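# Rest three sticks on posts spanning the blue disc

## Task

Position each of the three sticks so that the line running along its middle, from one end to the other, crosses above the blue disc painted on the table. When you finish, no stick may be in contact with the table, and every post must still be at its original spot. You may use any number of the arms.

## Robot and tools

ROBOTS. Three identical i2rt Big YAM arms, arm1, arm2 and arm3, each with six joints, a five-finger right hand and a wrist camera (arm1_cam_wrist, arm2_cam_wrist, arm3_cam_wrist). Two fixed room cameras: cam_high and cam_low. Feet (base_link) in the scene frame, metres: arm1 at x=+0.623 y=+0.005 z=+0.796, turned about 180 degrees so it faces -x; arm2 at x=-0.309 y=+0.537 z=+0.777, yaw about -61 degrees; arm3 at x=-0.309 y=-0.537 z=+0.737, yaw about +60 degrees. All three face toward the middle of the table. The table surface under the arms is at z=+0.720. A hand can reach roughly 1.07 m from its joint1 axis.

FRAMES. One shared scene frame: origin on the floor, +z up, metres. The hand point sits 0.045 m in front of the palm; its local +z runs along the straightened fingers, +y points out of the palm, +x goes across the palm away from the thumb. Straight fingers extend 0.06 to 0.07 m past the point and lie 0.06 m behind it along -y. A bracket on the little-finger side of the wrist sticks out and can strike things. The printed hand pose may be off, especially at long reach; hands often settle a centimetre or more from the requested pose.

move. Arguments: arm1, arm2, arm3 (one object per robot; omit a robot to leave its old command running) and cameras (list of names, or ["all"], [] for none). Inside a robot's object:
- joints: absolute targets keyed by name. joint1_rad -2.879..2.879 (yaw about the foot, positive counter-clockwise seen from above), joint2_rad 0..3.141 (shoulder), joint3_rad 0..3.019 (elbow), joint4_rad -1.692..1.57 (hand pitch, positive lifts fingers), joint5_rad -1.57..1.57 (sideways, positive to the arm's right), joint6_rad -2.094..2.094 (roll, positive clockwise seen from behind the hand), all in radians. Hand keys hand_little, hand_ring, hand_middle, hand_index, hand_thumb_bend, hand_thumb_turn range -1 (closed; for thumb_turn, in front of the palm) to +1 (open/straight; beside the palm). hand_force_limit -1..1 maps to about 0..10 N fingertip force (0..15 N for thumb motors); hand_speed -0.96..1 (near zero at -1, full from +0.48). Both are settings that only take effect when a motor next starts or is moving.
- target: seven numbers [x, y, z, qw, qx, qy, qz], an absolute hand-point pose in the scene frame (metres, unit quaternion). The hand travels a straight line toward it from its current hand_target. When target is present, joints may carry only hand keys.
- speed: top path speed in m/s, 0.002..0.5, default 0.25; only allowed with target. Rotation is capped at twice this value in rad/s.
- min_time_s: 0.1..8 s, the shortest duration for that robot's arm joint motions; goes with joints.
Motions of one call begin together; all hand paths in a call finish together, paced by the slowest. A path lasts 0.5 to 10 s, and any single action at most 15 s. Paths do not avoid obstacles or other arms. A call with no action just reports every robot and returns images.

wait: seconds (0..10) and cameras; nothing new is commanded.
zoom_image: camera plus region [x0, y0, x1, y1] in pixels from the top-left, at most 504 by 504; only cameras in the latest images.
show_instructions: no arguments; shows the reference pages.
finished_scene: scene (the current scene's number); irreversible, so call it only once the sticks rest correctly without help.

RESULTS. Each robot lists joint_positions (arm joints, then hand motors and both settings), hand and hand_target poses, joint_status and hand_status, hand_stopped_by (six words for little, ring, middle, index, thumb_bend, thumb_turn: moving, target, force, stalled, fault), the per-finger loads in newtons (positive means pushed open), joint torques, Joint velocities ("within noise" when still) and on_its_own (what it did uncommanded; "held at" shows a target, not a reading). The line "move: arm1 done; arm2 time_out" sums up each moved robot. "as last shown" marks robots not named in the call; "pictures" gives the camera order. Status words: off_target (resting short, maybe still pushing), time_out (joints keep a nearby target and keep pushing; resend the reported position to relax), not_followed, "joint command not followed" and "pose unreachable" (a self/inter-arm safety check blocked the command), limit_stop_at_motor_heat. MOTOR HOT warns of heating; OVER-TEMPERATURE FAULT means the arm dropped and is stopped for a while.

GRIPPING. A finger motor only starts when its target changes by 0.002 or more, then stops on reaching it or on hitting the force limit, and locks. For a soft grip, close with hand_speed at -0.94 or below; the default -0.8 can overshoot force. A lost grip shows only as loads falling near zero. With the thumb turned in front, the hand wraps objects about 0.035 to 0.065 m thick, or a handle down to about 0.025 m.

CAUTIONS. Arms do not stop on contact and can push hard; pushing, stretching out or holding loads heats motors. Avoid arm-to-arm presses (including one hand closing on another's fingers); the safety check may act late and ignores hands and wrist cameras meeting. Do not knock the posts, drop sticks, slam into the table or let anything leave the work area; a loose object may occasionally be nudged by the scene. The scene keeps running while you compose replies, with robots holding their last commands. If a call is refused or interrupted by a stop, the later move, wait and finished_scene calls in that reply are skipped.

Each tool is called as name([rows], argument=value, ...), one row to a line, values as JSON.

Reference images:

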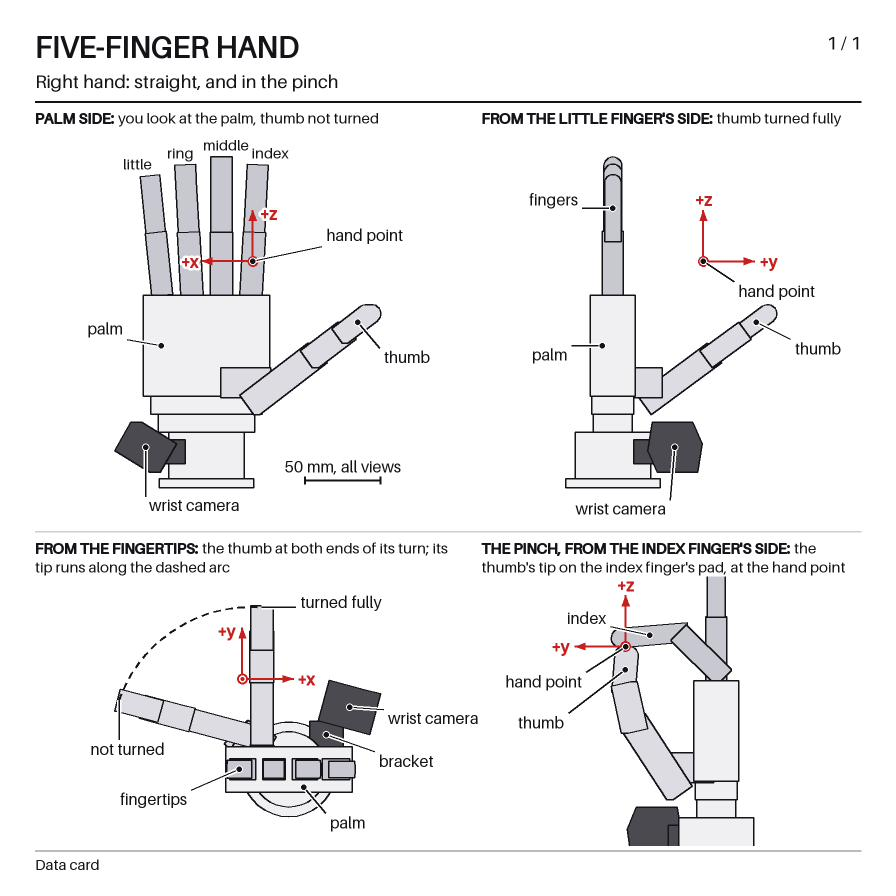

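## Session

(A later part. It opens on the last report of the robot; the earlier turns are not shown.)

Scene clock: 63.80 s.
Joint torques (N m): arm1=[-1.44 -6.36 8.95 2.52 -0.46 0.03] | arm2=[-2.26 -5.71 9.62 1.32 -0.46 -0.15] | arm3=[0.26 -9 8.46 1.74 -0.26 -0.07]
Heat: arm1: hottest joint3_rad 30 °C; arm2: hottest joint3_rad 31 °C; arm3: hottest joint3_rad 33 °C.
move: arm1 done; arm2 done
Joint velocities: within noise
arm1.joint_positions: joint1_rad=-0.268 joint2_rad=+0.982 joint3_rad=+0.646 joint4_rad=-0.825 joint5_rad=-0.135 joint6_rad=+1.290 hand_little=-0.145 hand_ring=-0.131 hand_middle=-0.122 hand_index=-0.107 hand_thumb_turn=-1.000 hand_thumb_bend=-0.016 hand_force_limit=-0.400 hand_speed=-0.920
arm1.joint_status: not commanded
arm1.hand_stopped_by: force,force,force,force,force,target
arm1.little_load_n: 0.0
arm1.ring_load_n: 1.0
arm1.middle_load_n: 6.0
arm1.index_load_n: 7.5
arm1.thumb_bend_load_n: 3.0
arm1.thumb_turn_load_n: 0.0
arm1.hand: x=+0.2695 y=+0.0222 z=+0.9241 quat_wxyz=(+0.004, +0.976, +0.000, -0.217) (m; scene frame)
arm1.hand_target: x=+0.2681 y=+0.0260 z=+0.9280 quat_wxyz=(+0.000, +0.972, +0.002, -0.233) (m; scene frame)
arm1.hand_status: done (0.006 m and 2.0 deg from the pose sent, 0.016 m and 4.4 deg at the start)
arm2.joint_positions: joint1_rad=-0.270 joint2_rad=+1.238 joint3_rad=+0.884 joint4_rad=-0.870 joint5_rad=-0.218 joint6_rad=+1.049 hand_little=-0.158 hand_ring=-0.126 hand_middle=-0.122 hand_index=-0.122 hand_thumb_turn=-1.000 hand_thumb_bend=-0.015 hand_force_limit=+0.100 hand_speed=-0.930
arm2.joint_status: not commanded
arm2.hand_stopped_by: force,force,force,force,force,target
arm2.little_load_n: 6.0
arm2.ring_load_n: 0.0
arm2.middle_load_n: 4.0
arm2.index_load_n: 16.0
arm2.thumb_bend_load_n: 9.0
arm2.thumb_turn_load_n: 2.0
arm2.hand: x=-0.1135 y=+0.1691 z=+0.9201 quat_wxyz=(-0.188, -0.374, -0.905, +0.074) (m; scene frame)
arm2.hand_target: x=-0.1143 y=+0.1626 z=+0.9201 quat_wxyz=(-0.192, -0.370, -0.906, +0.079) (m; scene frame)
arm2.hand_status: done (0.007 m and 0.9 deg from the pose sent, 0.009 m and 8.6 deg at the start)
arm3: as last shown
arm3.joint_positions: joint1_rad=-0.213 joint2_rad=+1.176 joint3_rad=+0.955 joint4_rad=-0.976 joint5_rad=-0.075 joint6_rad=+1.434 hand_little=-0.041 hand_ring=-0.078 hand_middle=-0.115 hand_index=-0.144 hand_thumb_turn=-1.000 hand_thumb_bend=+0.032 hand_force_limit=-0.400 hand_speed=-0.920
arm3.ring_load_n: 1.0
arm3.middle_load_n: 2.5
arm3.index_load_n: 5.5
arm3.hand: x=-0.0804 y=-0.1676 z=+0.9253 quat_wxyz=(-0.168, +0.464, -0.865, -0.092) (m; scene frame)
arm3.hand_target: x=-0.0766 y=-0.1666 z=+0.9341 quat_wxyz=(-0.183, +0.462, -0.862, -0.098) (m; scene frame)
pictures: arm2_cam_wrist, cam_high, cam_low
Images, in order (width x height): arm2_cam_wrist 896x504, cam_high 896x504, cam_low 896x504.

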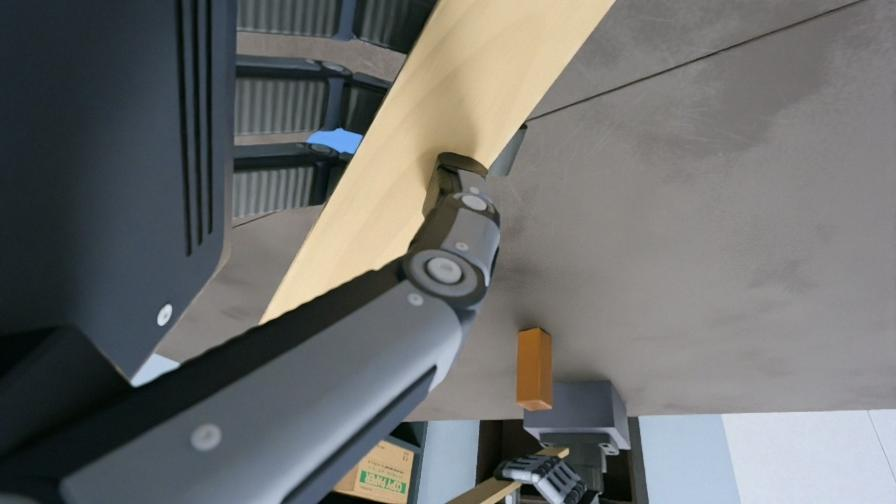

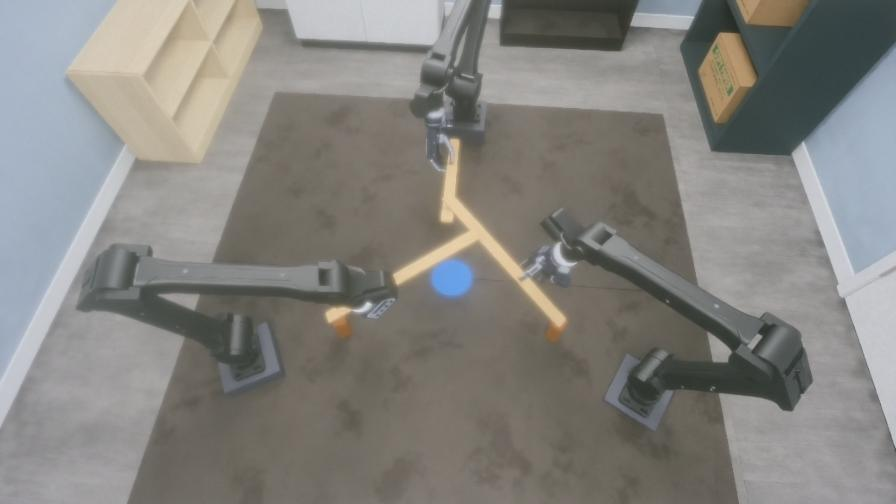

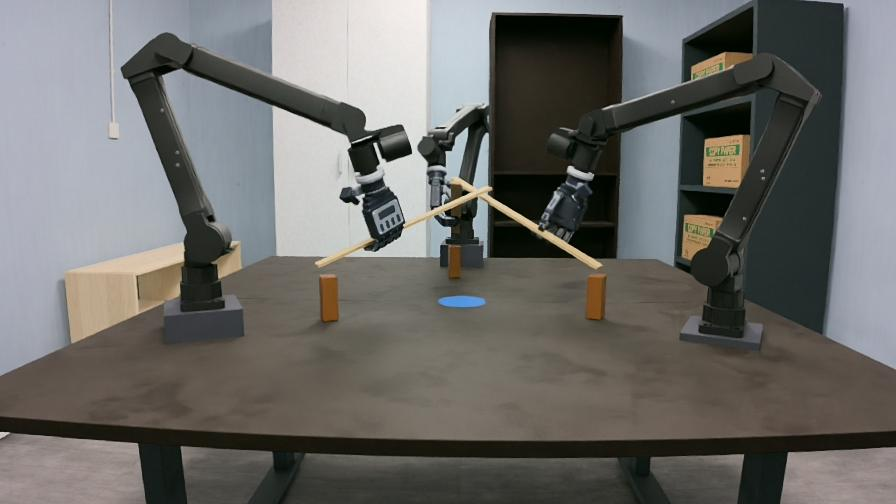

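move(arm1={"target":[0.268,0.026,0.893,0.0004,0.9781,0.0017,-0.2079],"speed":0.1})

move(arm1={"target":[0.166,0.027,0.946,0.0004,0.9781,0.0017,-0.2079],"speed":0.12}, cameras=["cam_high","cam_low","arm1_cam_wrist","arm2_cam_wrist"])

zoom_image(camera="cam_high", region=[400, 160, 520, 280])

zoom_image(camera="cam_low", region=[300, 150, 630, 330])

Scene clock: 67.30 s.
Joint torques (N m): arm1=[-0.73 -4.66 8.64 2.3 -0.01 0.06] | arm2=[-2.26 -5.77 9.62 1.31 -0.46 -0.13] | arm3=[0.26 -9 8.44 1.73 -0.24 -0.07]
Heat: arm1: hottest joint3_rad 30 °C; arm2: hottest joint3_rad 32 °C; arm3: hottest joint3_rad 34 °C.
move: arm1 done
Joint velocities: within noise
arm1.joint_positions: joint1_rad=-0.268 joint2_rad=+1.033 joint3_rad=+0.612 joint4_rad=-0.760 joint5_rad=-0.127 joint6_rad=+1.289 hand_little=-0.145 hand_ring=-0.130 hand_middle=-0.122 hand_index=-0.107 hand_thumb_turn=-1.000 hand_thumb_bend=-0.016 hand_force_limit=-0.400 hand_speed=-0.920
arm1.joint_status: not commanded
arm1.hand_stopped_by: force,force,force,force,force,target
arm1.little_load_n: 1.5
arm1.ring_load_n: 2.5
arm1.middle_load_n: 5.0
arm1.index_load_n: 6.0
arm1.thumb_bend_load_n: 2.5
arm1.thumb_turn_load_n: -0.5
arm1.hand: x=+0.2682 y=+0.0240 z=+0.8982 quat_wxyz=(+0.003, +0.979, -0.001, -0.206) (m; scene frame)
arm1.hand_target: x=+0.2681 y=+0.0260 z=+0.8931 quat_wxyz=(+0.000, +0.978, +0.002, -0.208) (m; scene frame)
arm1.hand_status: done (0.006 m and 0.5 deg from the pose sent, 0.031 m and 1.2 deg at the start)
arm2, arm3: as last shown
arm2.joint_positions: joint1_rad=-0.270 joint2_rad=+1.238 joint3_rad=+0.884 joint4_rad=-0.870 joint5_rad=-0.218 joint6_rad=+1.048 hand_little=-0.158 hand_ring=-0.126 hand_middle=-0.122 hand_index=-0.122 hand_thumb_turn=-1.000 hand_thumb_bend=-0.015 hand_force_limit=+0.100 hand_speed=-0.930
arm3.ring_load_n: 0.0
arm3.middle_load_n: 1.5
arm3.index_load_n: 7.0
arm3.thumb_bend_load_n: 3.5
arm3.hand: x=-0.0805 y=-0.1676 z=+0.9253 quat_wxyz=(-0.168, +0.464, -0.865, -0.092) (m; scene frame)
arm3.hand_target: x=-0.0766 y=-0.1667 z=+0.9341 quat_wxyz=(-0.183, +0.462, -0.862, -0.098) (m; scene frame)
pictures: none

Scene clock: 68.93 s.
Joint torques (N m): arm1=[0.73 -7.88 14.78 0.73 0.03 0.32] | arm2=[-2.2 -5.71 9.63 1.29 -0.43 -0.13] | arm3=[0.26 -9.05 8.43 1.74 -0.24 -0.07]
Heat: arm1: hottest joint3_rad 31 °C; arm2: hottest joint3_rad 32 °C; arm3: hottest joint3_rad 34 °C.
move: arm1 off_target
Joint velocities: within noise
arm1.joint_positions: joint1_rad=-0.204 joint2_rad=+1.251 joint3_rad=+0.856 joint4_rad=-0.806 joint5_rad=-0.095 joint6_rad=+1.341 hand_little=-0.145 hand_ring=-0.130 hand_middle=-0.122 hand_index=-0.107 hand_thumb_turn=-1.000 hand_thumb_bend=-0.016 hand_force_limit=-0.400 hand_speed=-0.920
arm1.joint_status: not commanded
arm1.hand_stopped_by: force,force,force,force,force,target
arm1.little_load_n: 1.5
arm1.ring_load_n: 3.0
arm1.middle_load_n: 5.0
arm1.index_load_n: 6.0
arm1.thumb_bend_load_n: 3.0
arm1.thumb_turn_load_n: 0.0
arm1.hand: x=+0.1874 y=+0.0281 z=+0.9248 quat_wxyz=(+0.003, +0.981, +0.001, -0.192) (m; scene frame)
arm1.hand_target: x=+0.1673 y=+0.0269 z=+0.9462 quat_wxyz=(+0.001, +0.978, +0.002, -0.208) (m; scene frame)
arm1.hand_status: off_target (0.030 m and 1.8 deg from the pose sent, 0.113 m and 0.5 deg at the start)
arm2, arm3: as last shown
arm2.joint_positions: joint1_rad=-0.271 joint2_rad=+1.238 joint3_rad=+0.884 joint4_rad=-0.869 joint5_rad=-0.218 joint6_rad=+1.048 hand_little=-0.158 hand_ring=-0.126 hand_middle=-0.122 hand_index=-0.122 hand_thumb_turn=-1.000 hand_thumb_bend=-0.015 hand_force_limit=+0.100 hand_speed=-0.930
arm2.index_load_n: 15.5
arm2.hand: x=-0.1137 y=+0.1689 z=+0.9202 quat_wxyz=(-0.188, -0.374, -0.905, +0.074) (m; scene frame)
arm2.hand_target: x=-0.1144 y=+0.1625 z=+0.9201 quat_wxyz=(-0.192, -0.370, -0.906, +0.079) (m; scene frame)
arm3.middle_load_n: 1.0
arm3.index_load_n: 6.5
pictures: arm1_cam_wrist, arm2_cam_wrist, cam_high, cam_low
Images, in order (width x height): arm1_cam_wrist 896x504, arm2_cam_wrist 896x504, cam_high 896x504, cam_low 896x504.

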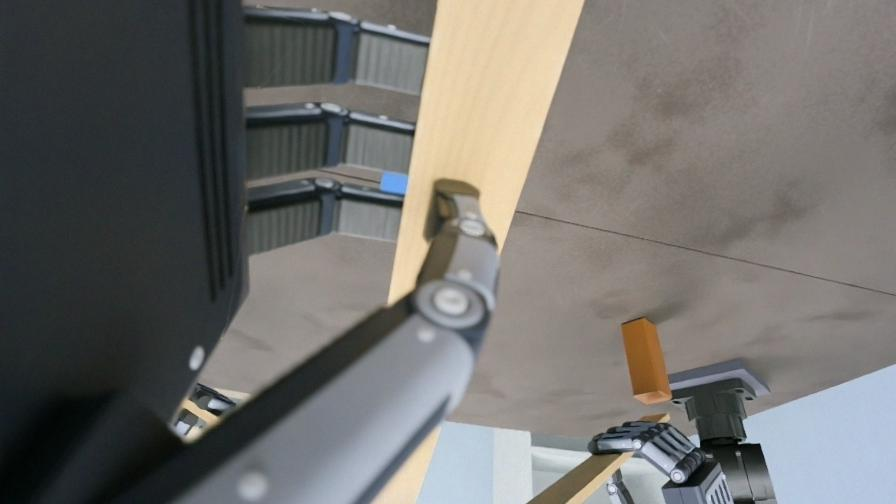

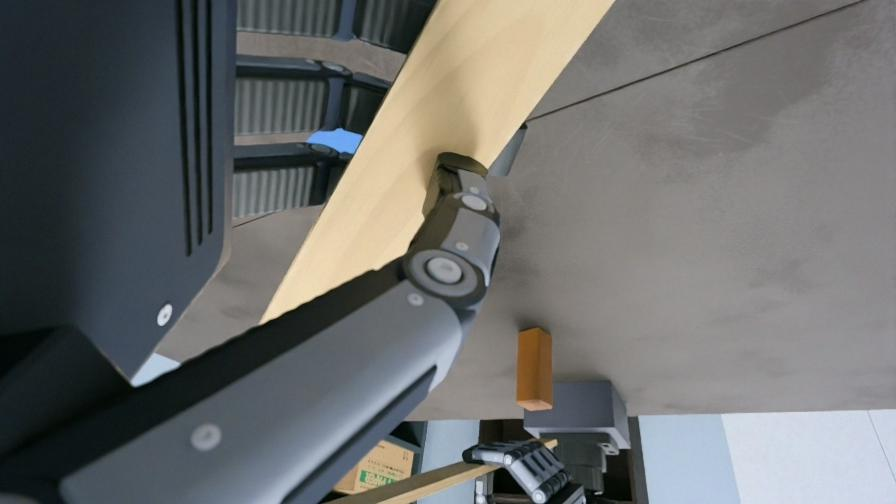

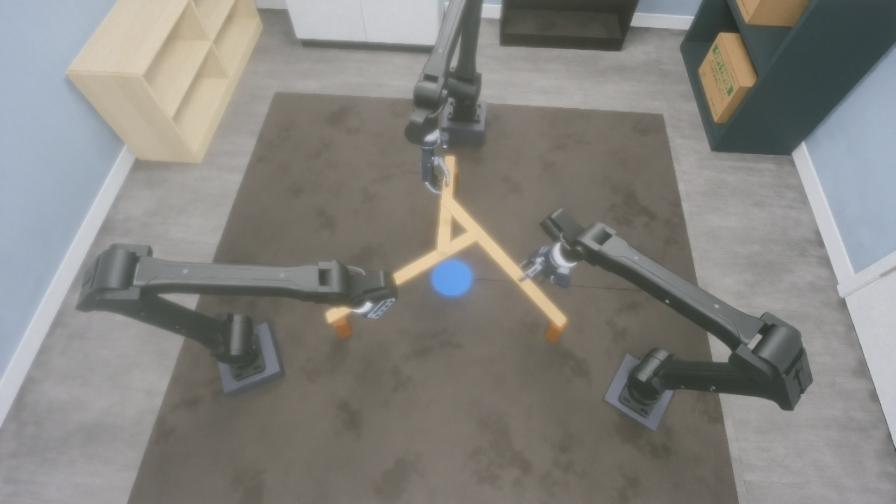

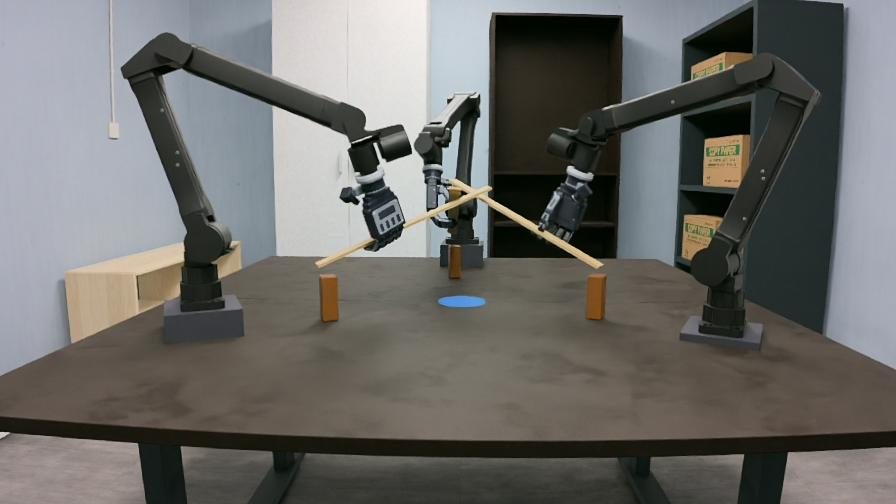

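Scaled by 4.200 from the camera's 896x504 image, which has a finer 1280x720 frame.

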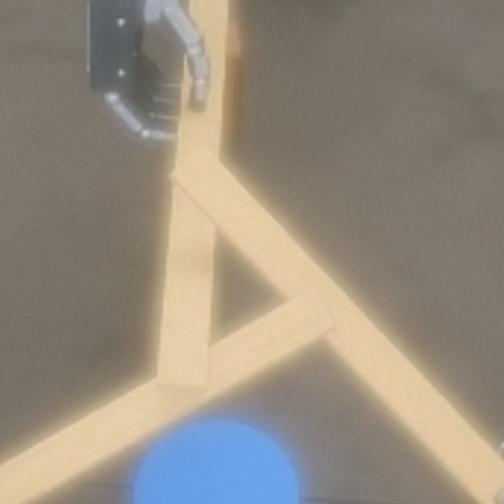

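Scaled by 1.527 from the camera's 896x504 image, which has a finer 1280x720 frame.

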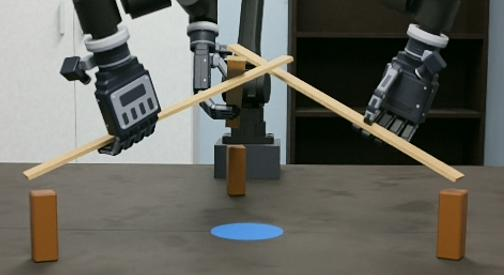

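move(arm1={"target":[0.170,0.0255,0.892,0.0002,0.9922,0.0017,-0.1245],"speed":0.08}, arm2={"target":[-0.1125,0.158,0.887,0.1329,0.3739,0.9163,-0.0542],"speed":0.08}, arm3={"target":[-0.072,-0.160,0.894,0.1112,-0.4684,0.8745,0.0596],"speed":0.08}, cameras=["cam_high","cam_low"])

zoom_image(camera="cam_high", region=[400, 160, 520, 280])

zoom_image(camera="cam_low", region=[300, 180, 630, 330])

Scene clock: 72.07 s.
Joint torques (N m): arm1=[0.97 -9.23 14.02 0.32 0.08 0.26] | arm2=[-0.97 -6.89 12.68 0.23 -0.12 -0.03] | arm3=[1.55 -8.76 12.66 0.35 -0.02 -0.03]
Heat: arm1: hottest joint3_rad 32 °C; arm2: hottest joint3_rad 32 °C; arm3: hottest joint3_rad 34 °C.
move: arm1 off_target; arm2 off_target; arm3 off_target
Joint velocities: within noise
arm1.joint_positions: joint1_rad=-0.187 joint2_rad=+1.385 joint3_rad=+0.884 joint4_rad=-0.861 joint5_rad=-0.053 joint6_rad=+1.352 hand_little=-0.145 hand_ring=-0.130 hand_middle=-0.122 hand_index=-0.107 hand_thumb_turn=-1.000 hand_thumb_bend=-0.016 hand_force_limit=-0.400 hand_speed=-0.920
arm1.joint_status: not commanded
arm1.hand_stopped_by: force,force,force,force,force,target
arm1.little_load_n: 3.0
arm1.ring_load_n: 3.5
arm1.middle_load_n: 4.5
arm1.index_load_n: 5.0
arm1.thumb_bend_load_n: 3.0
arm1.thumb_turn_load_n: -0.5
arm1.hand: x=+0.1929 y=+0.0275 z=+0.8747 quat_wxyz=(+0.003, +0.994, -0.002, -0.110) (m; scene frame)
arm1.hand_target: x=+0.1711 y=+0.0254 z=+0.8924 quat_wxyz=(+0.000, +0.992, +0.002, -0.125) (m; scene frame)
arm1.hand_status: off_target (0.029 m and 1.7 deg from the pose sent, 0.037 m and 7.9 deg at the start)
arm2.joint_positions: joint1_rad=-0.251 joint2_rad=+1.345 joint3_rad=+0.884 joint4_rad=-0.894 joint5_rad=-0.147 joint6_rad=+1.048 hand_little=-0.158 hand_ring=-0.126 hand_middle=-0.122 hand_index=-0.122 hand_thumb_turn=-1.000 hand_thumb_bend=-0.015 hand_force_limit=+0.100 hand_speed=-0.930
arm2.joint_status: not commanded
arm2.hand_stopped_by: force,force,force,force,force,target
arm2.little_load_n: 4.5
arm2.ring_load_n: 0.0
arm2.middle_load_n: 4.0
arm2.index_load_n: 17.5
arm2.thumb_bend_load_n: 9.0
arm2.thumb_turn_load_n: 2.5
arm2.hand: x=-0.1202 y=+0.1748 z=+0.8713 quat_wxyz=(-0.123, -0.380, -0.916, +0.041) (m; scene frame)
arm2.hand_target: x=-0.1128 y=+0.1587 z=+0.8872 quat_wxyz=(-0.133, -0.374, -0.916, +0.054) (m; scene frame)
arm2.hand_status: off_target (0.024 m and 2.0 deg from the pose sent, 0.035 m and 6.9 deg at the start)
arm3.joint_positions: joint1_rad=-0.212 joint2_rad=+1.299 joint3_rad=+0.957 joint4_rad=-1.035 joint5_rad=-0.053 joint6_rad=+1.434 hand_little=-0.041 hand_ring=-0.078 hand_middle=-0.115 hand_index=-0.144 hand_thumb_turn=-1.000 hand_thumb_bend=+0.032 hand_force_limit=-0.400 hand_speed=-0.920
arm3.joint_status: not commanded
arm3.hand_stopped_by: force,force,force,force,force,target
arm3.little_load_n: 0.0
arm3.ring_load_n: 0.0
arm3.middle_load_n: 0.0
arm3.index_load_n: 10.5
arm3.thumb_bend_load_n: 3.0
arm3.thumb_turn_load_n: 2.0
arm3.hand: x=-0.0835 y=-0.1779 z=+0.8697 quat_wxyz=(-0.088, +0.466, -0.879, -0.052) (m; scene frame)
arm3.hand_target: x=-0.0730 y=-0.1610 z=+0.8941 quat_wxyz=(-0.111, +0.468, -0.874, -0.060) (m; scene frame)
arm3.hand_status: off_target (0.032 m and 2.8 deg from the pose sent, 0.033 m and 7.6 deg at the start)
pictures: cam_high, cam_low
Images, in order (width x height): cam_high 896x504, cam_low 896x504.

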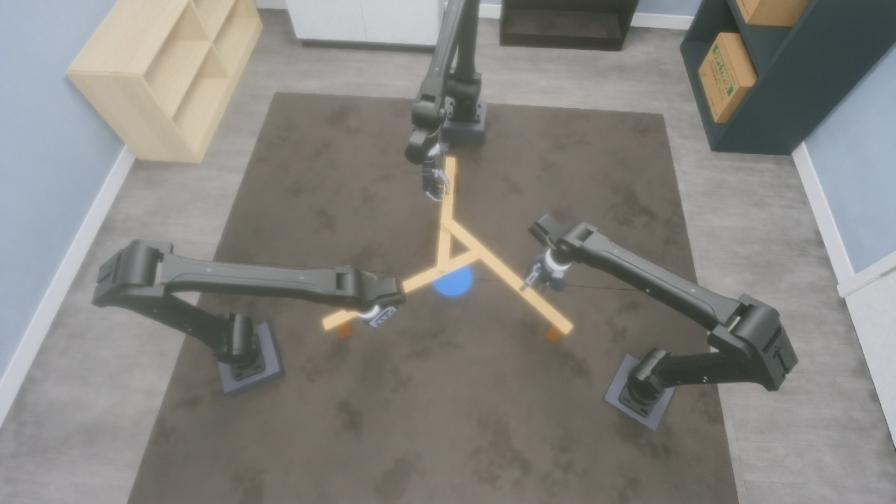

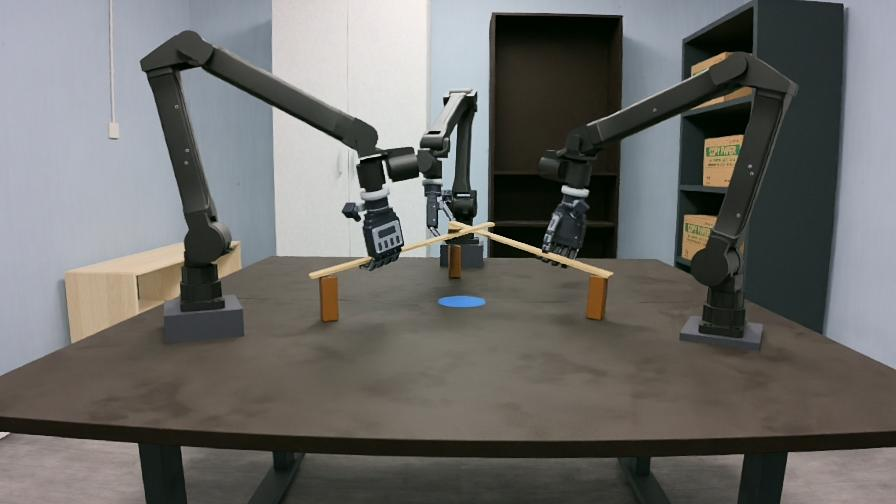

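Scaled by 4.200 from the camera's 896x504 image, which has a finer 1280x720 frame.

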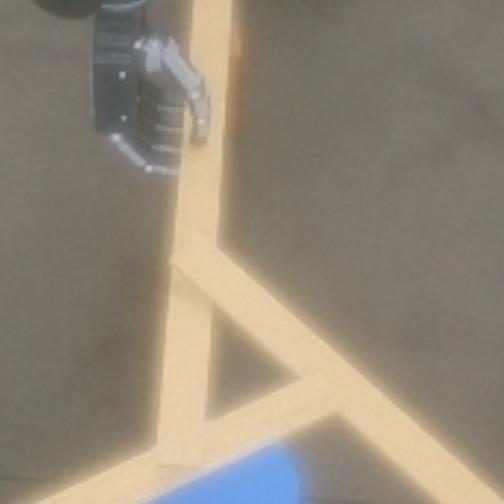

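Scaled by 1.527 from the camera's 896x504 image, which has a finer 1280x720 frame.

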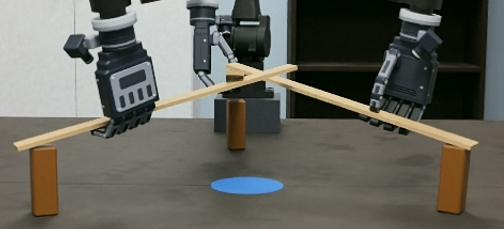

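move(arm1={"target":[0.165,0.0255,0.878,0.0001,0.9967,0.0017,-0.0811],"speed":0.06}, arm2={"target":[-0.105,0.150,0.876,0.0968,0.3757,0.9208,-0.0395],"speed":0.06}, arm3={"target":[-0.068,-0.151,0.884,0.0745,-0.4705,0.8783,0.0399],"speed":0.06}, cameras=["cam_high","cam_low"])

zoom_image(camera="cam_high", region=[400, 160, 520, 280])

zoom_image(camera="cam_low", region=[300, 180, 630, 330])

zoom_image(camera="cam_high", region=[310, 130, 590, 350])

Scene clock: 74.33 s.
Joint torques (N m): arm1=[0.91 -9.82 13.46 0.13 0.12 0.28] | arm2=[-0.85 -7.82 12.71 0.14 -0.13 0.06] | arm3=[1.44 -9.76 12.64 0.1 -0.04 0.03]
Heat: arm1: hottest joint3_rad 33 °C; arm2: hottest joint3_rad 33 °C; arm3: hottest joint3_rad 34 °C.
move: arm1 off_target; arm2 off_target; arm3 off_target
Joint velocities: within noise
arm1.joint_positions: joint1_rad=-0.175 joint2_rad=+1.457 joint3_rad=+0.949 joint4_rad=-0.929 joint5_rad=-0.034 joint6_rad=+1.358 hand_little=-0.145 hand_ring=-0.130 hand_middle=-0.122 hand_index=-0.107 hand_thumb_turn=-1.000 hand_thumb_bend=-0.016 hand_force_limit=-0.400 hand_speed=-0.920
arm1.joint_status: not commanded
arm1.hand_stopped_by: force,force,force,force,force,target
arm1.little_load_n: 3.5
arm1.ring_load_n: 4.0
arm1.middle_load_n: 4.5
arm1.index_load_n: 5.0
arm1.thumb_bend_load_n: 2.5
arm1.thumb_turn_load_n: -0.5
arm1.hand: x=+0.1857 y=+0.0278 z=+0.8658 quat_wxyz=(+0.003, +0.997, +0.000, -0.072) (m; scene frame)
arm1.hand_target: x=+0.1659 y=+0.0253 z=+0.8783 quat_wxyz=(+0.000, +0.997, +0.002, -0.082) (m; scene frame)
arm1.hand_status: off_target (0.024 m and 1.1 deg from the pose sent, 0.028 m and 3.4 deg at the start)
arm2.joint_positions: joint1_rad=-0.221 joint2_rad=+1.419 joint3_rad=+0.944 joint4_rad=-0.949 joint5_rad=-0.101 joint6_rad=+1.059 hand_little=-0.158 hand_ring=-0.126 hand_middle=-0.122 hand_index=-0.122 hand_thumb_turn=-1.000 hand_thumb_bend=-0.015 hand_force_limit=+0.100 hand_speed=-0.930
arm2.joint_status: not commanded
arm2.hand_stopped_by: force,force,force,force,force,target
arm2.little_load_n: 4.0
arm2.ring_load_n: 0.0
arm2.middle_load_n: 3.5
arm2.index_load_n: 18.0
arm2.thumb_bend_load_n: 8.5
arm2.thumb_turn_load_n: 2.5
arm2.hand: x=-0.1146 y=+0.1690 z=+0.8599 quat_wxyz=(-0.085, -0.377, -0.922, +0.026) (m; scene frame)
arm2.hand_target: x=-0.1053 y=+0.1509 z=+0.8762 quat_wxyz=(-0.097, -0.376, -0.921, +0.040) (m; scene frame)
arm2.hand_status: off_target (0.027 m and 2.0 deg from the pose sent, 0.030 m and 3.1 deg at the start)
arm3.joint_positions: joint1_rad=-0.198 joint2_rad=+1.381 joint3_rad=+1.026 joint4_rad=-1.103 joint5_rad=-0.038 joint6_rad=+1.437 hand_little=-0.041 hand_ring=-0.078 hand_middle=-0.115 hand_index=-0.144 hand_thumb_turn=-1.000 hand_thumb_bend=+0.032 hand_force_limit=-0.400 hand_speed=-0.920
arm3.joint_status: not commanded
arm3.hand_stopped_by: force,force,force,force,force,target
arm3.little_load_n: 0.0
arm3.ring_load_n: 0.0
arm3.middle_load_n: 1.0
arm3.index_load_n: 7.5
arm3.thumb_bend_load_n: 3.0
arm3.thumb_turn_load_n: 1.5
arm3.hand: x=-0.0803 y=-0.1701 z=+0.8602 quat_wxyz=(-0.052, +0.471, -0.880, -0.032) (m; scene frame)
arm3.hand_target: x=-0.0688 y=-0.1521 z=+0.8844 quat_wxyz=(-0.075, +0.470, -0.878, -0.040) (m; scene frame)
arm3.hand_status: off_target (0.033 m and 2.8 deg from the pose sent, 0.034 m and 2.2 deg at the start)
pictures: cam_high, cam_low
Images, in order (width x height): cam_high 896x504, cam_low 896x504.

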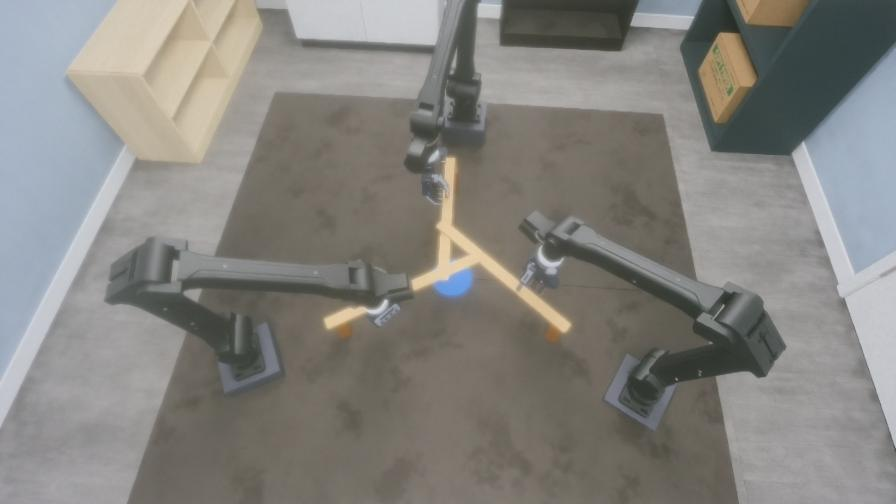

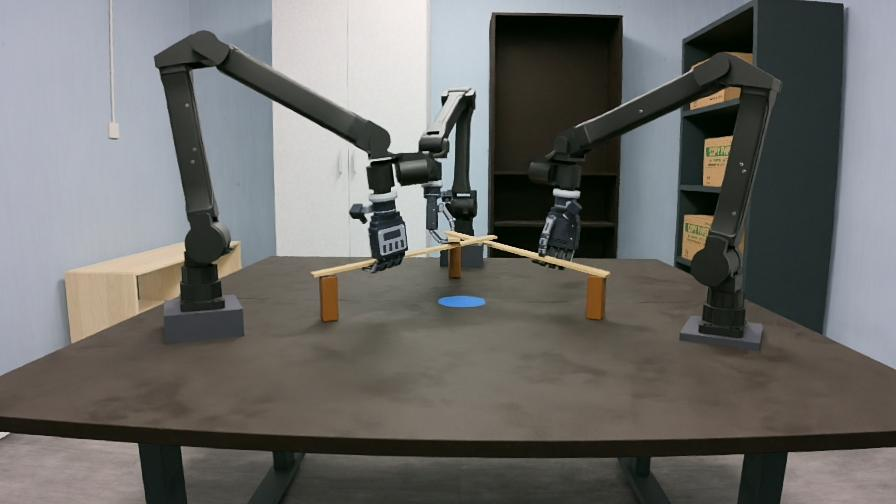

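Scaled by 4.200 from the camera's 896x504 image, which has a finer 1280x720 frame.

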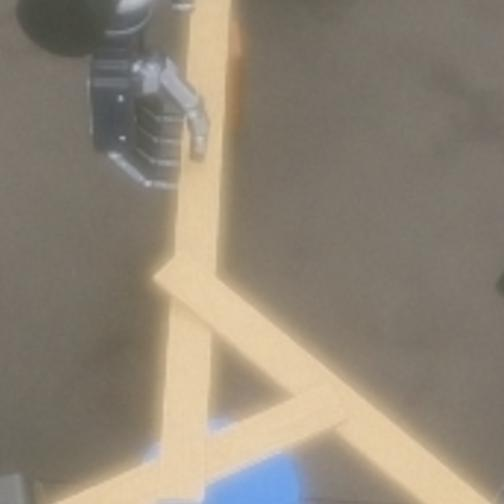

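Scaled by 1.527 from the camera's 896x504 image, which has a finer 1280x720 frame.

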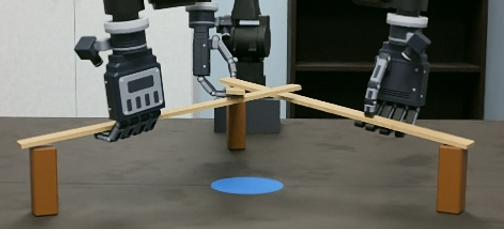

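Scaled by 1.800 from the camera's 896x504 image, which has a finer 1280x720 frame.

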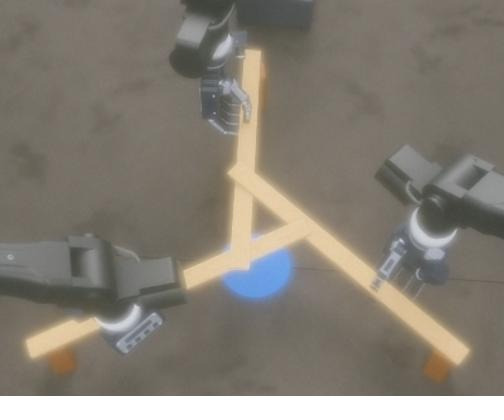

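move(cameras=["arm1_cam_wrist","arm2_cam_wrist","arm3_cam_wrist"])

zoom_image(camera="arm2_cam_wrist", region=[200, 0, 700, 504])

Scene clock: 76.50 s.
Joint torques (N m): arm1=[0.97 -9.82 13.46 0.12 0.12 0.28] | arm2=[-0.85 -7.82 12.71 0.16 -0.13 0.06] | arm3=[1.49 -9.82 12.63 0.09 -0.04 0.03]
Heat: arm1: hottest joint3_rad 33 °C; arm2: hottest joint3_rad 33 °C; arm3: hottest joint3_rad 34 °C.
Joint velocities: within noise
arm1.joint_positions: joint1_rad=-0.175 joint2_rad=+1.457 joint3_rad=+0.949 joint4_rad=-0.929 joint5_rad=-0.034 joint6_rad=+1.358 hand_little=-0.145 hand_ring=-0.130 hand_middle=-0.122 hand_index=-0.107 hand_thumb_turn=-1.000 hand_thumb_bend=-0.016 hand_force_limit=-0.400 hand_speed=-0.920
arm1.joint_status: not commanded
arm1.hand_stopped_by: force,force,force,force,force,target
arm1.little_load_n: 4.0
arm1.ring_load_n: 3.5
arm1.middle_load_n: 4.5
arm1.index_load_n: 4.5
arm1.thumb_bend_load_n: 3.0
arm1.thumb_turn_load_n: -0.5
arm1.hand: x=+0.1857 y=+0.0278 z=+0.8658 quat_wxyz=(+0.003, +0.997, +0.000, -0.072) (m; scene frame)
arm1.hand_target: x=+0.1659 y=+0.0253 z=+0.8783 quat_wxyz=(+0.000, +0.997, +0.002, -0.082) (m; scene frame)
arm1.hand_status: off_target (0.024 m and 1.1 deg from the pose sent, 0.028 m and 3.4 deg at the start)
arm2.joint_positions: joint1_rad=-0.221 joint2_rad=+1.419 joint3_rad=+0.944 joint4_rad=-0.949 joint5_rad=-0.101 joint6_rad=+1.059 hand_little=-0.158 hand_ring=-0.126 hand_middle=-0.122 hand_index=-0.122 hand_thumb_turn=-1.000 hand_thumb_bend=-0.015 hand_force_limit=+0.100 hand_speed=-0.930
arm2.joint_status: not commanded
arm2.hand_stopped_by: force,force,force,force,force,target
arm2.little_load_n: 4.0
arm2.ring_load_n: 0.5
arm2.middle_load_n: 3.5
arm2.index_load_n: 18.5
arm2.thumb_bend_load_n: 8.5
arm2.thumb_turn_load_n: 2.0
arm2.hand: x=-0.1146 y=+0.1690 z=+0.8599 quat_wxyz=(-0.085, -0.377, -0.922, +0.026) (m; scene frame)
arm2.hand_target: x=-0.1053 y=+0.1509 z=+0.8762 quat_wxyz=(-0.097, -0.376, -0.921, +0.040) (m; scene frame)
arm2.hand_status: off_target (0.027 m and 2.0 deg from the pose sent, 0.030 m and 3.1 deg at the start)
arm3.joint_positions: joint1_rad=-0.198 joint2_rad=+1.381 joint3_rad=+1.026 joint4_rad=-1.103 joint5_rad=-0.038 joint6_rad=+1.437 hand_little=-0.041 hand_ring=-0.078 hand_middle=-0.115 hand_index=-0.144 hand_thumb_turn=-1.000 hand_thumb_bend=+0.032 hand_force_limit=-0.400 hand_speed=-0.920
arm3.joint_status: not commanded
arm3.hand_stopped_by: force,force,force,force,force,target
arm3.little_load_n: 0.0
arm3.ring_load_n: 0.0
arm3.middle_load_n: 0.5
arm3.index_load_n: 7.5
arm3.thumb_bend_load_n: 3.0
arm3.thumb_turn_load_n: 1.0
arm3.hand: x=-0.0803 y=-0.1701 z=+0.8602 quat_wxyz=(-0.052, +0.471, -0.880, -0.032) (m; scene frame)
arm3.hand_target: x=-0.0688 y=-0.1521 z=+0.8844 quat_wxyz=(-0.075, +0.470, -0.878, -0.040) (m; scene frame)
arm3.hand_status: off_target (0.033 m and 2.8 deg from the pose sent, 0.034 m and 2.2 deg at the start)
pictures: arm1_cam_wrist, arm2_cam_wrist, arm3_cam_wrist
Images, in order (width x height): arm1_cam_wrist 896x504, arm2_cam_wrist 896x504, arm3_cam_wrist 896x504.

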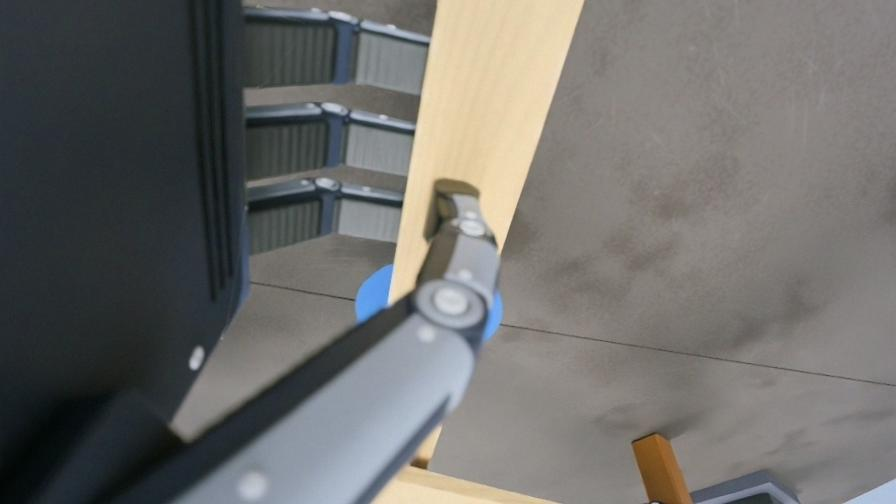

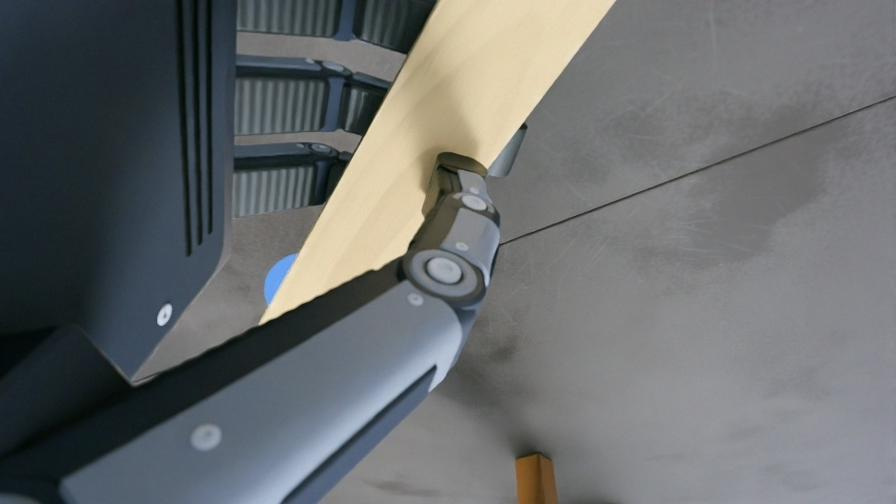

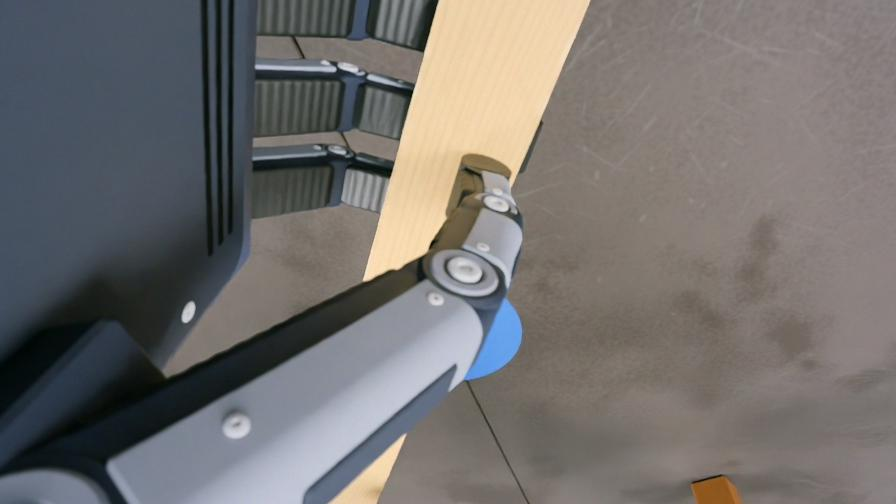

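Scaled by 1.000.

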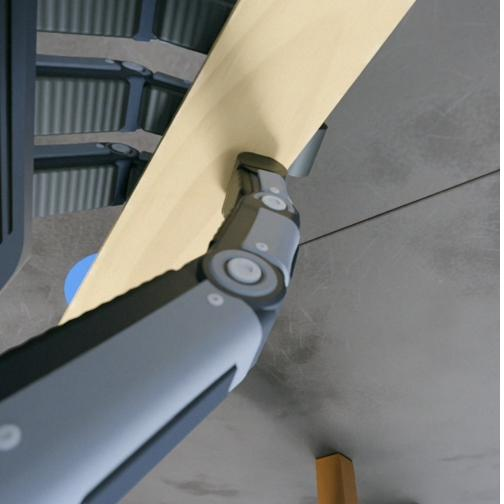

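move(arm1={"target":[0.1655,0.0235,0.870,0.0001,0.99744,0.0017,-0.0715],"speed":0.05}, arm2={"target":[-0.102,0.150,0.871,0.09277,0.3759,0.92124,-0.03785],"speed":0.05}, arm3={"target":[-0.068,-0.150,0.879,0.0684,-0.47078,0.87885,0.03664],"speed":0.05}, cameras=["cam_high","cam_low"])

Scene clock: 80.60 s.
Joint torques (N m): arm1=[1.03 -9.7 13.42 0.03 0.15 0.26] | arm2=[-0.67 -8.06 12.67 0.29 -0.2 0.02] | arm3=[1.49 -9.76 12.53 0.1 -0.03 0.03]
Heat: arm1: hottest joint3_rad 33 °C; arm2: hottest joint3_rad 33 °C; arm3: hottest joint3_rad 34 °C.
move: arm1 off_target; arm2 off_target; arm3 off_target
Joint velocities: within noise
arm1.joint_positions: joint1_rad=-0.170 joint2_rad=+1.473 joint3_rad=+0.949 joint4_rad=-0.929 joint5_rad=-0.030 joint6_rad=+1.365 hand_little=-0.145 hand_ring=-0.130 hand_middle=-0.122 hand_index=-0.107 hand_thumb_turn=-1.000 hand_thumb_bend=-0.016 hand_force_limit=-0.400 hand_speed=-0.920
arm1.joint_status: not commanded
arm1.hand_stopped_by: force,force,force,force,force,target
arm1.little_load_n: 5.0
arm1.ring_load_n: 4.5
arm1.middle_load_n: 4.0
arm1.index_load_n: 4.0
arm1.thumb_bend_load_n: 2.5
arm1.thumb_turn_load_n: -0.5
arm1.hand: x=+0.1862 y=+0.0264 z=+0.8592 quat_wxyz=(+0.003, +0.998, -0.002, -0.064) (m; scene frame)
arm1.hand_target: x=+0.1663 y=+0.0233 z=+0.8703 quat_wxyz=(+0.000, +0.997, +0.002, -0.072) (m; scene frame)
arm1.hand_status: off_target (0.024 m and 1.0 deg from the pose sent, 0.021 m and 0.4 deg at the start)
arm2.joint_positions: joint1_rad=-0.214 joint2_rad=+1.432 joint3_rad=+0.944 joint4_rad=-0.949 joint5_rad=-0.094 joint6_rad=+1.072 hand_little=-0.158 hand_ring=-0.126 hand_middle=-0.122 hand_index=-0.122 hand_thumb_turn=-1.000 hand_thumb_bend=-0.015 hand_force_limit=+0.100 hand_speed=-0.930
arm2.joint_status: not commanded
arm2.hand_stopped_by: force,force,force,force,force,target
arm2.little_load_n: 2.5
arm2.ring_load_n: 0.0
arm2.middle_load_n: 3.5
arm2.index_load_n: 19.0
arm2.thumb_bend_load_n: 8.5
arm2.thumb_turn_load_n: 2.5
arm2.hand: x=-0.1133 y=+0.1697 z=+0.8543 quat_wxyz=(-0.078, -0.380, -0.921, +0.022) (m; scene frame)
arm2.hand_target: x=-0.1024 y=+0.1510 z=+0.8714 quat_wxyz=(-0.093, -0.376, -0.921, +0.038) (m; scene frame)
arm2.hand_status: off_target (0.028 m and 2.5 deg from the pose sent, 0.025 m and 1.6 deg at the start)
arm3.joint_positions: joint1_rad=-0.196 joint2_rad=+1.393 joint3_rad=+1.030 joint4_rad=-1.107 joint5_rad=-0.036 joint6_rad=+1.439 hand_little=-0.041 hand_ring=-0.078 hand_middle=-0.115 hand_index=-0.144 hand_thumb_turn=-1.000 hand_thumb_bend=+0.032 hand_force_limit=-0.400 hand_speed=-0.920
arm3.joint_status: not commanded
arm3.hand_stopped_by: force,force,force,force,force,target
arm3.little_load_n: 0.0
arm3.ring_load_n: 0.0
arm3.middle_load_n: 0.5
arm3.index_load_n: 8.5
arm3.thumb_bend_load_n: 2.5
arm3.thumb_turn_load_n: 1.5
arm3.hand: x=-0.0803 y=-0.1693 z=+0.8567 quat_wxyz=(-0.047, +0.471, -0.880, -0.029) (m; scene frame)
arm3.hand_target: x=-0.0689 y=-0.1511 z=+0.8792 quat_wxyz=(-0.069, +0.471, -0.879, -0.037) (m; scene frame)
arm3.hand_status: off_target (0.032 m and 2.6 deg from the pose sent, 0.030 m and 2.0 deg at the start)
pictures: cam_high, cam_low
Images, in order (width x height): cam_high 896x504, cam_low 896x504.

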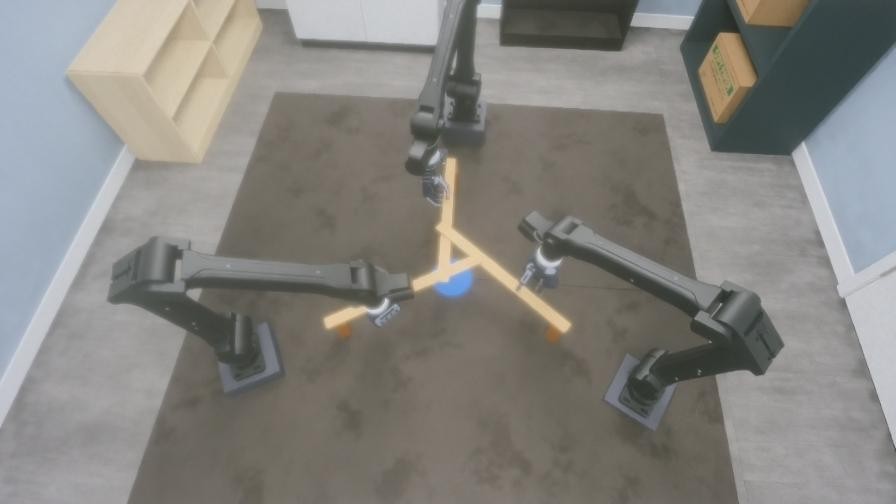

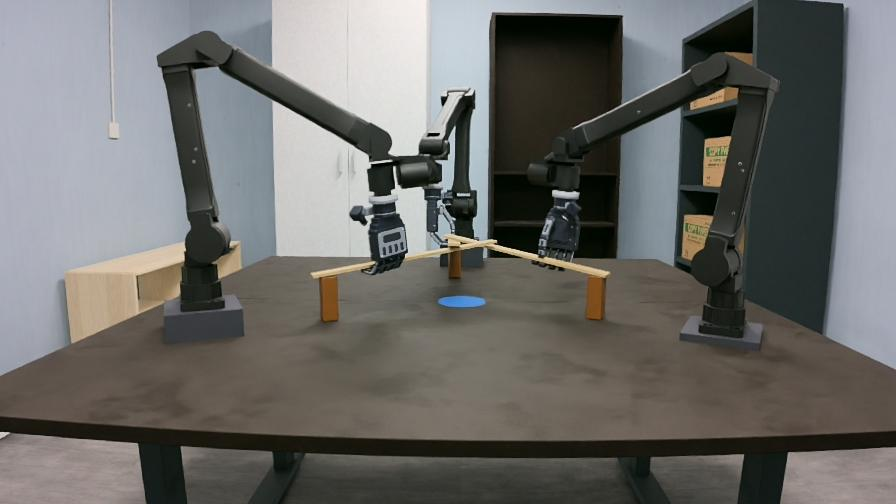

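zoom_image(camera="cam_high", region=[310, 130, 590, 350])

zoom_image(camera="cam_low", region=[300, 180, 630, 330])

zoom_image(camera="cam_high", region=[400, 200, 520, 320])

Scaled by 1.800 from the camera's 896x504 image, which has a finer 1280x720 frame.

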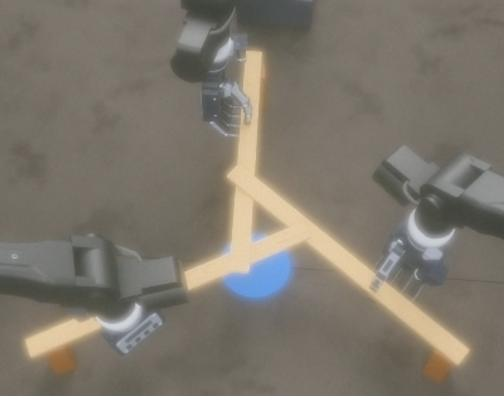

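Scaled by 1.527 from the camera's 896x504 image, which has a finer 1280x720 frame.

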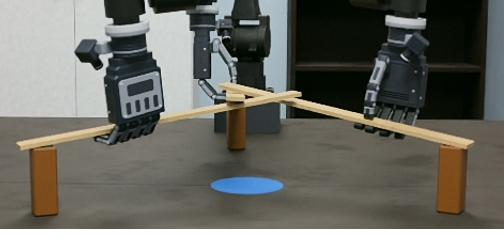

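Scaled by 4.200 from the camera's 896x504 image, which has a finer 1280x720 frame.

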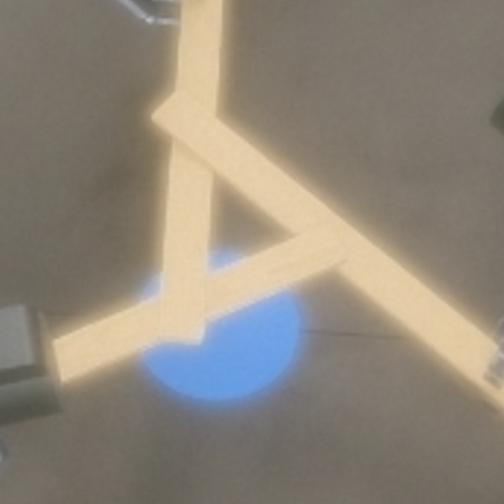

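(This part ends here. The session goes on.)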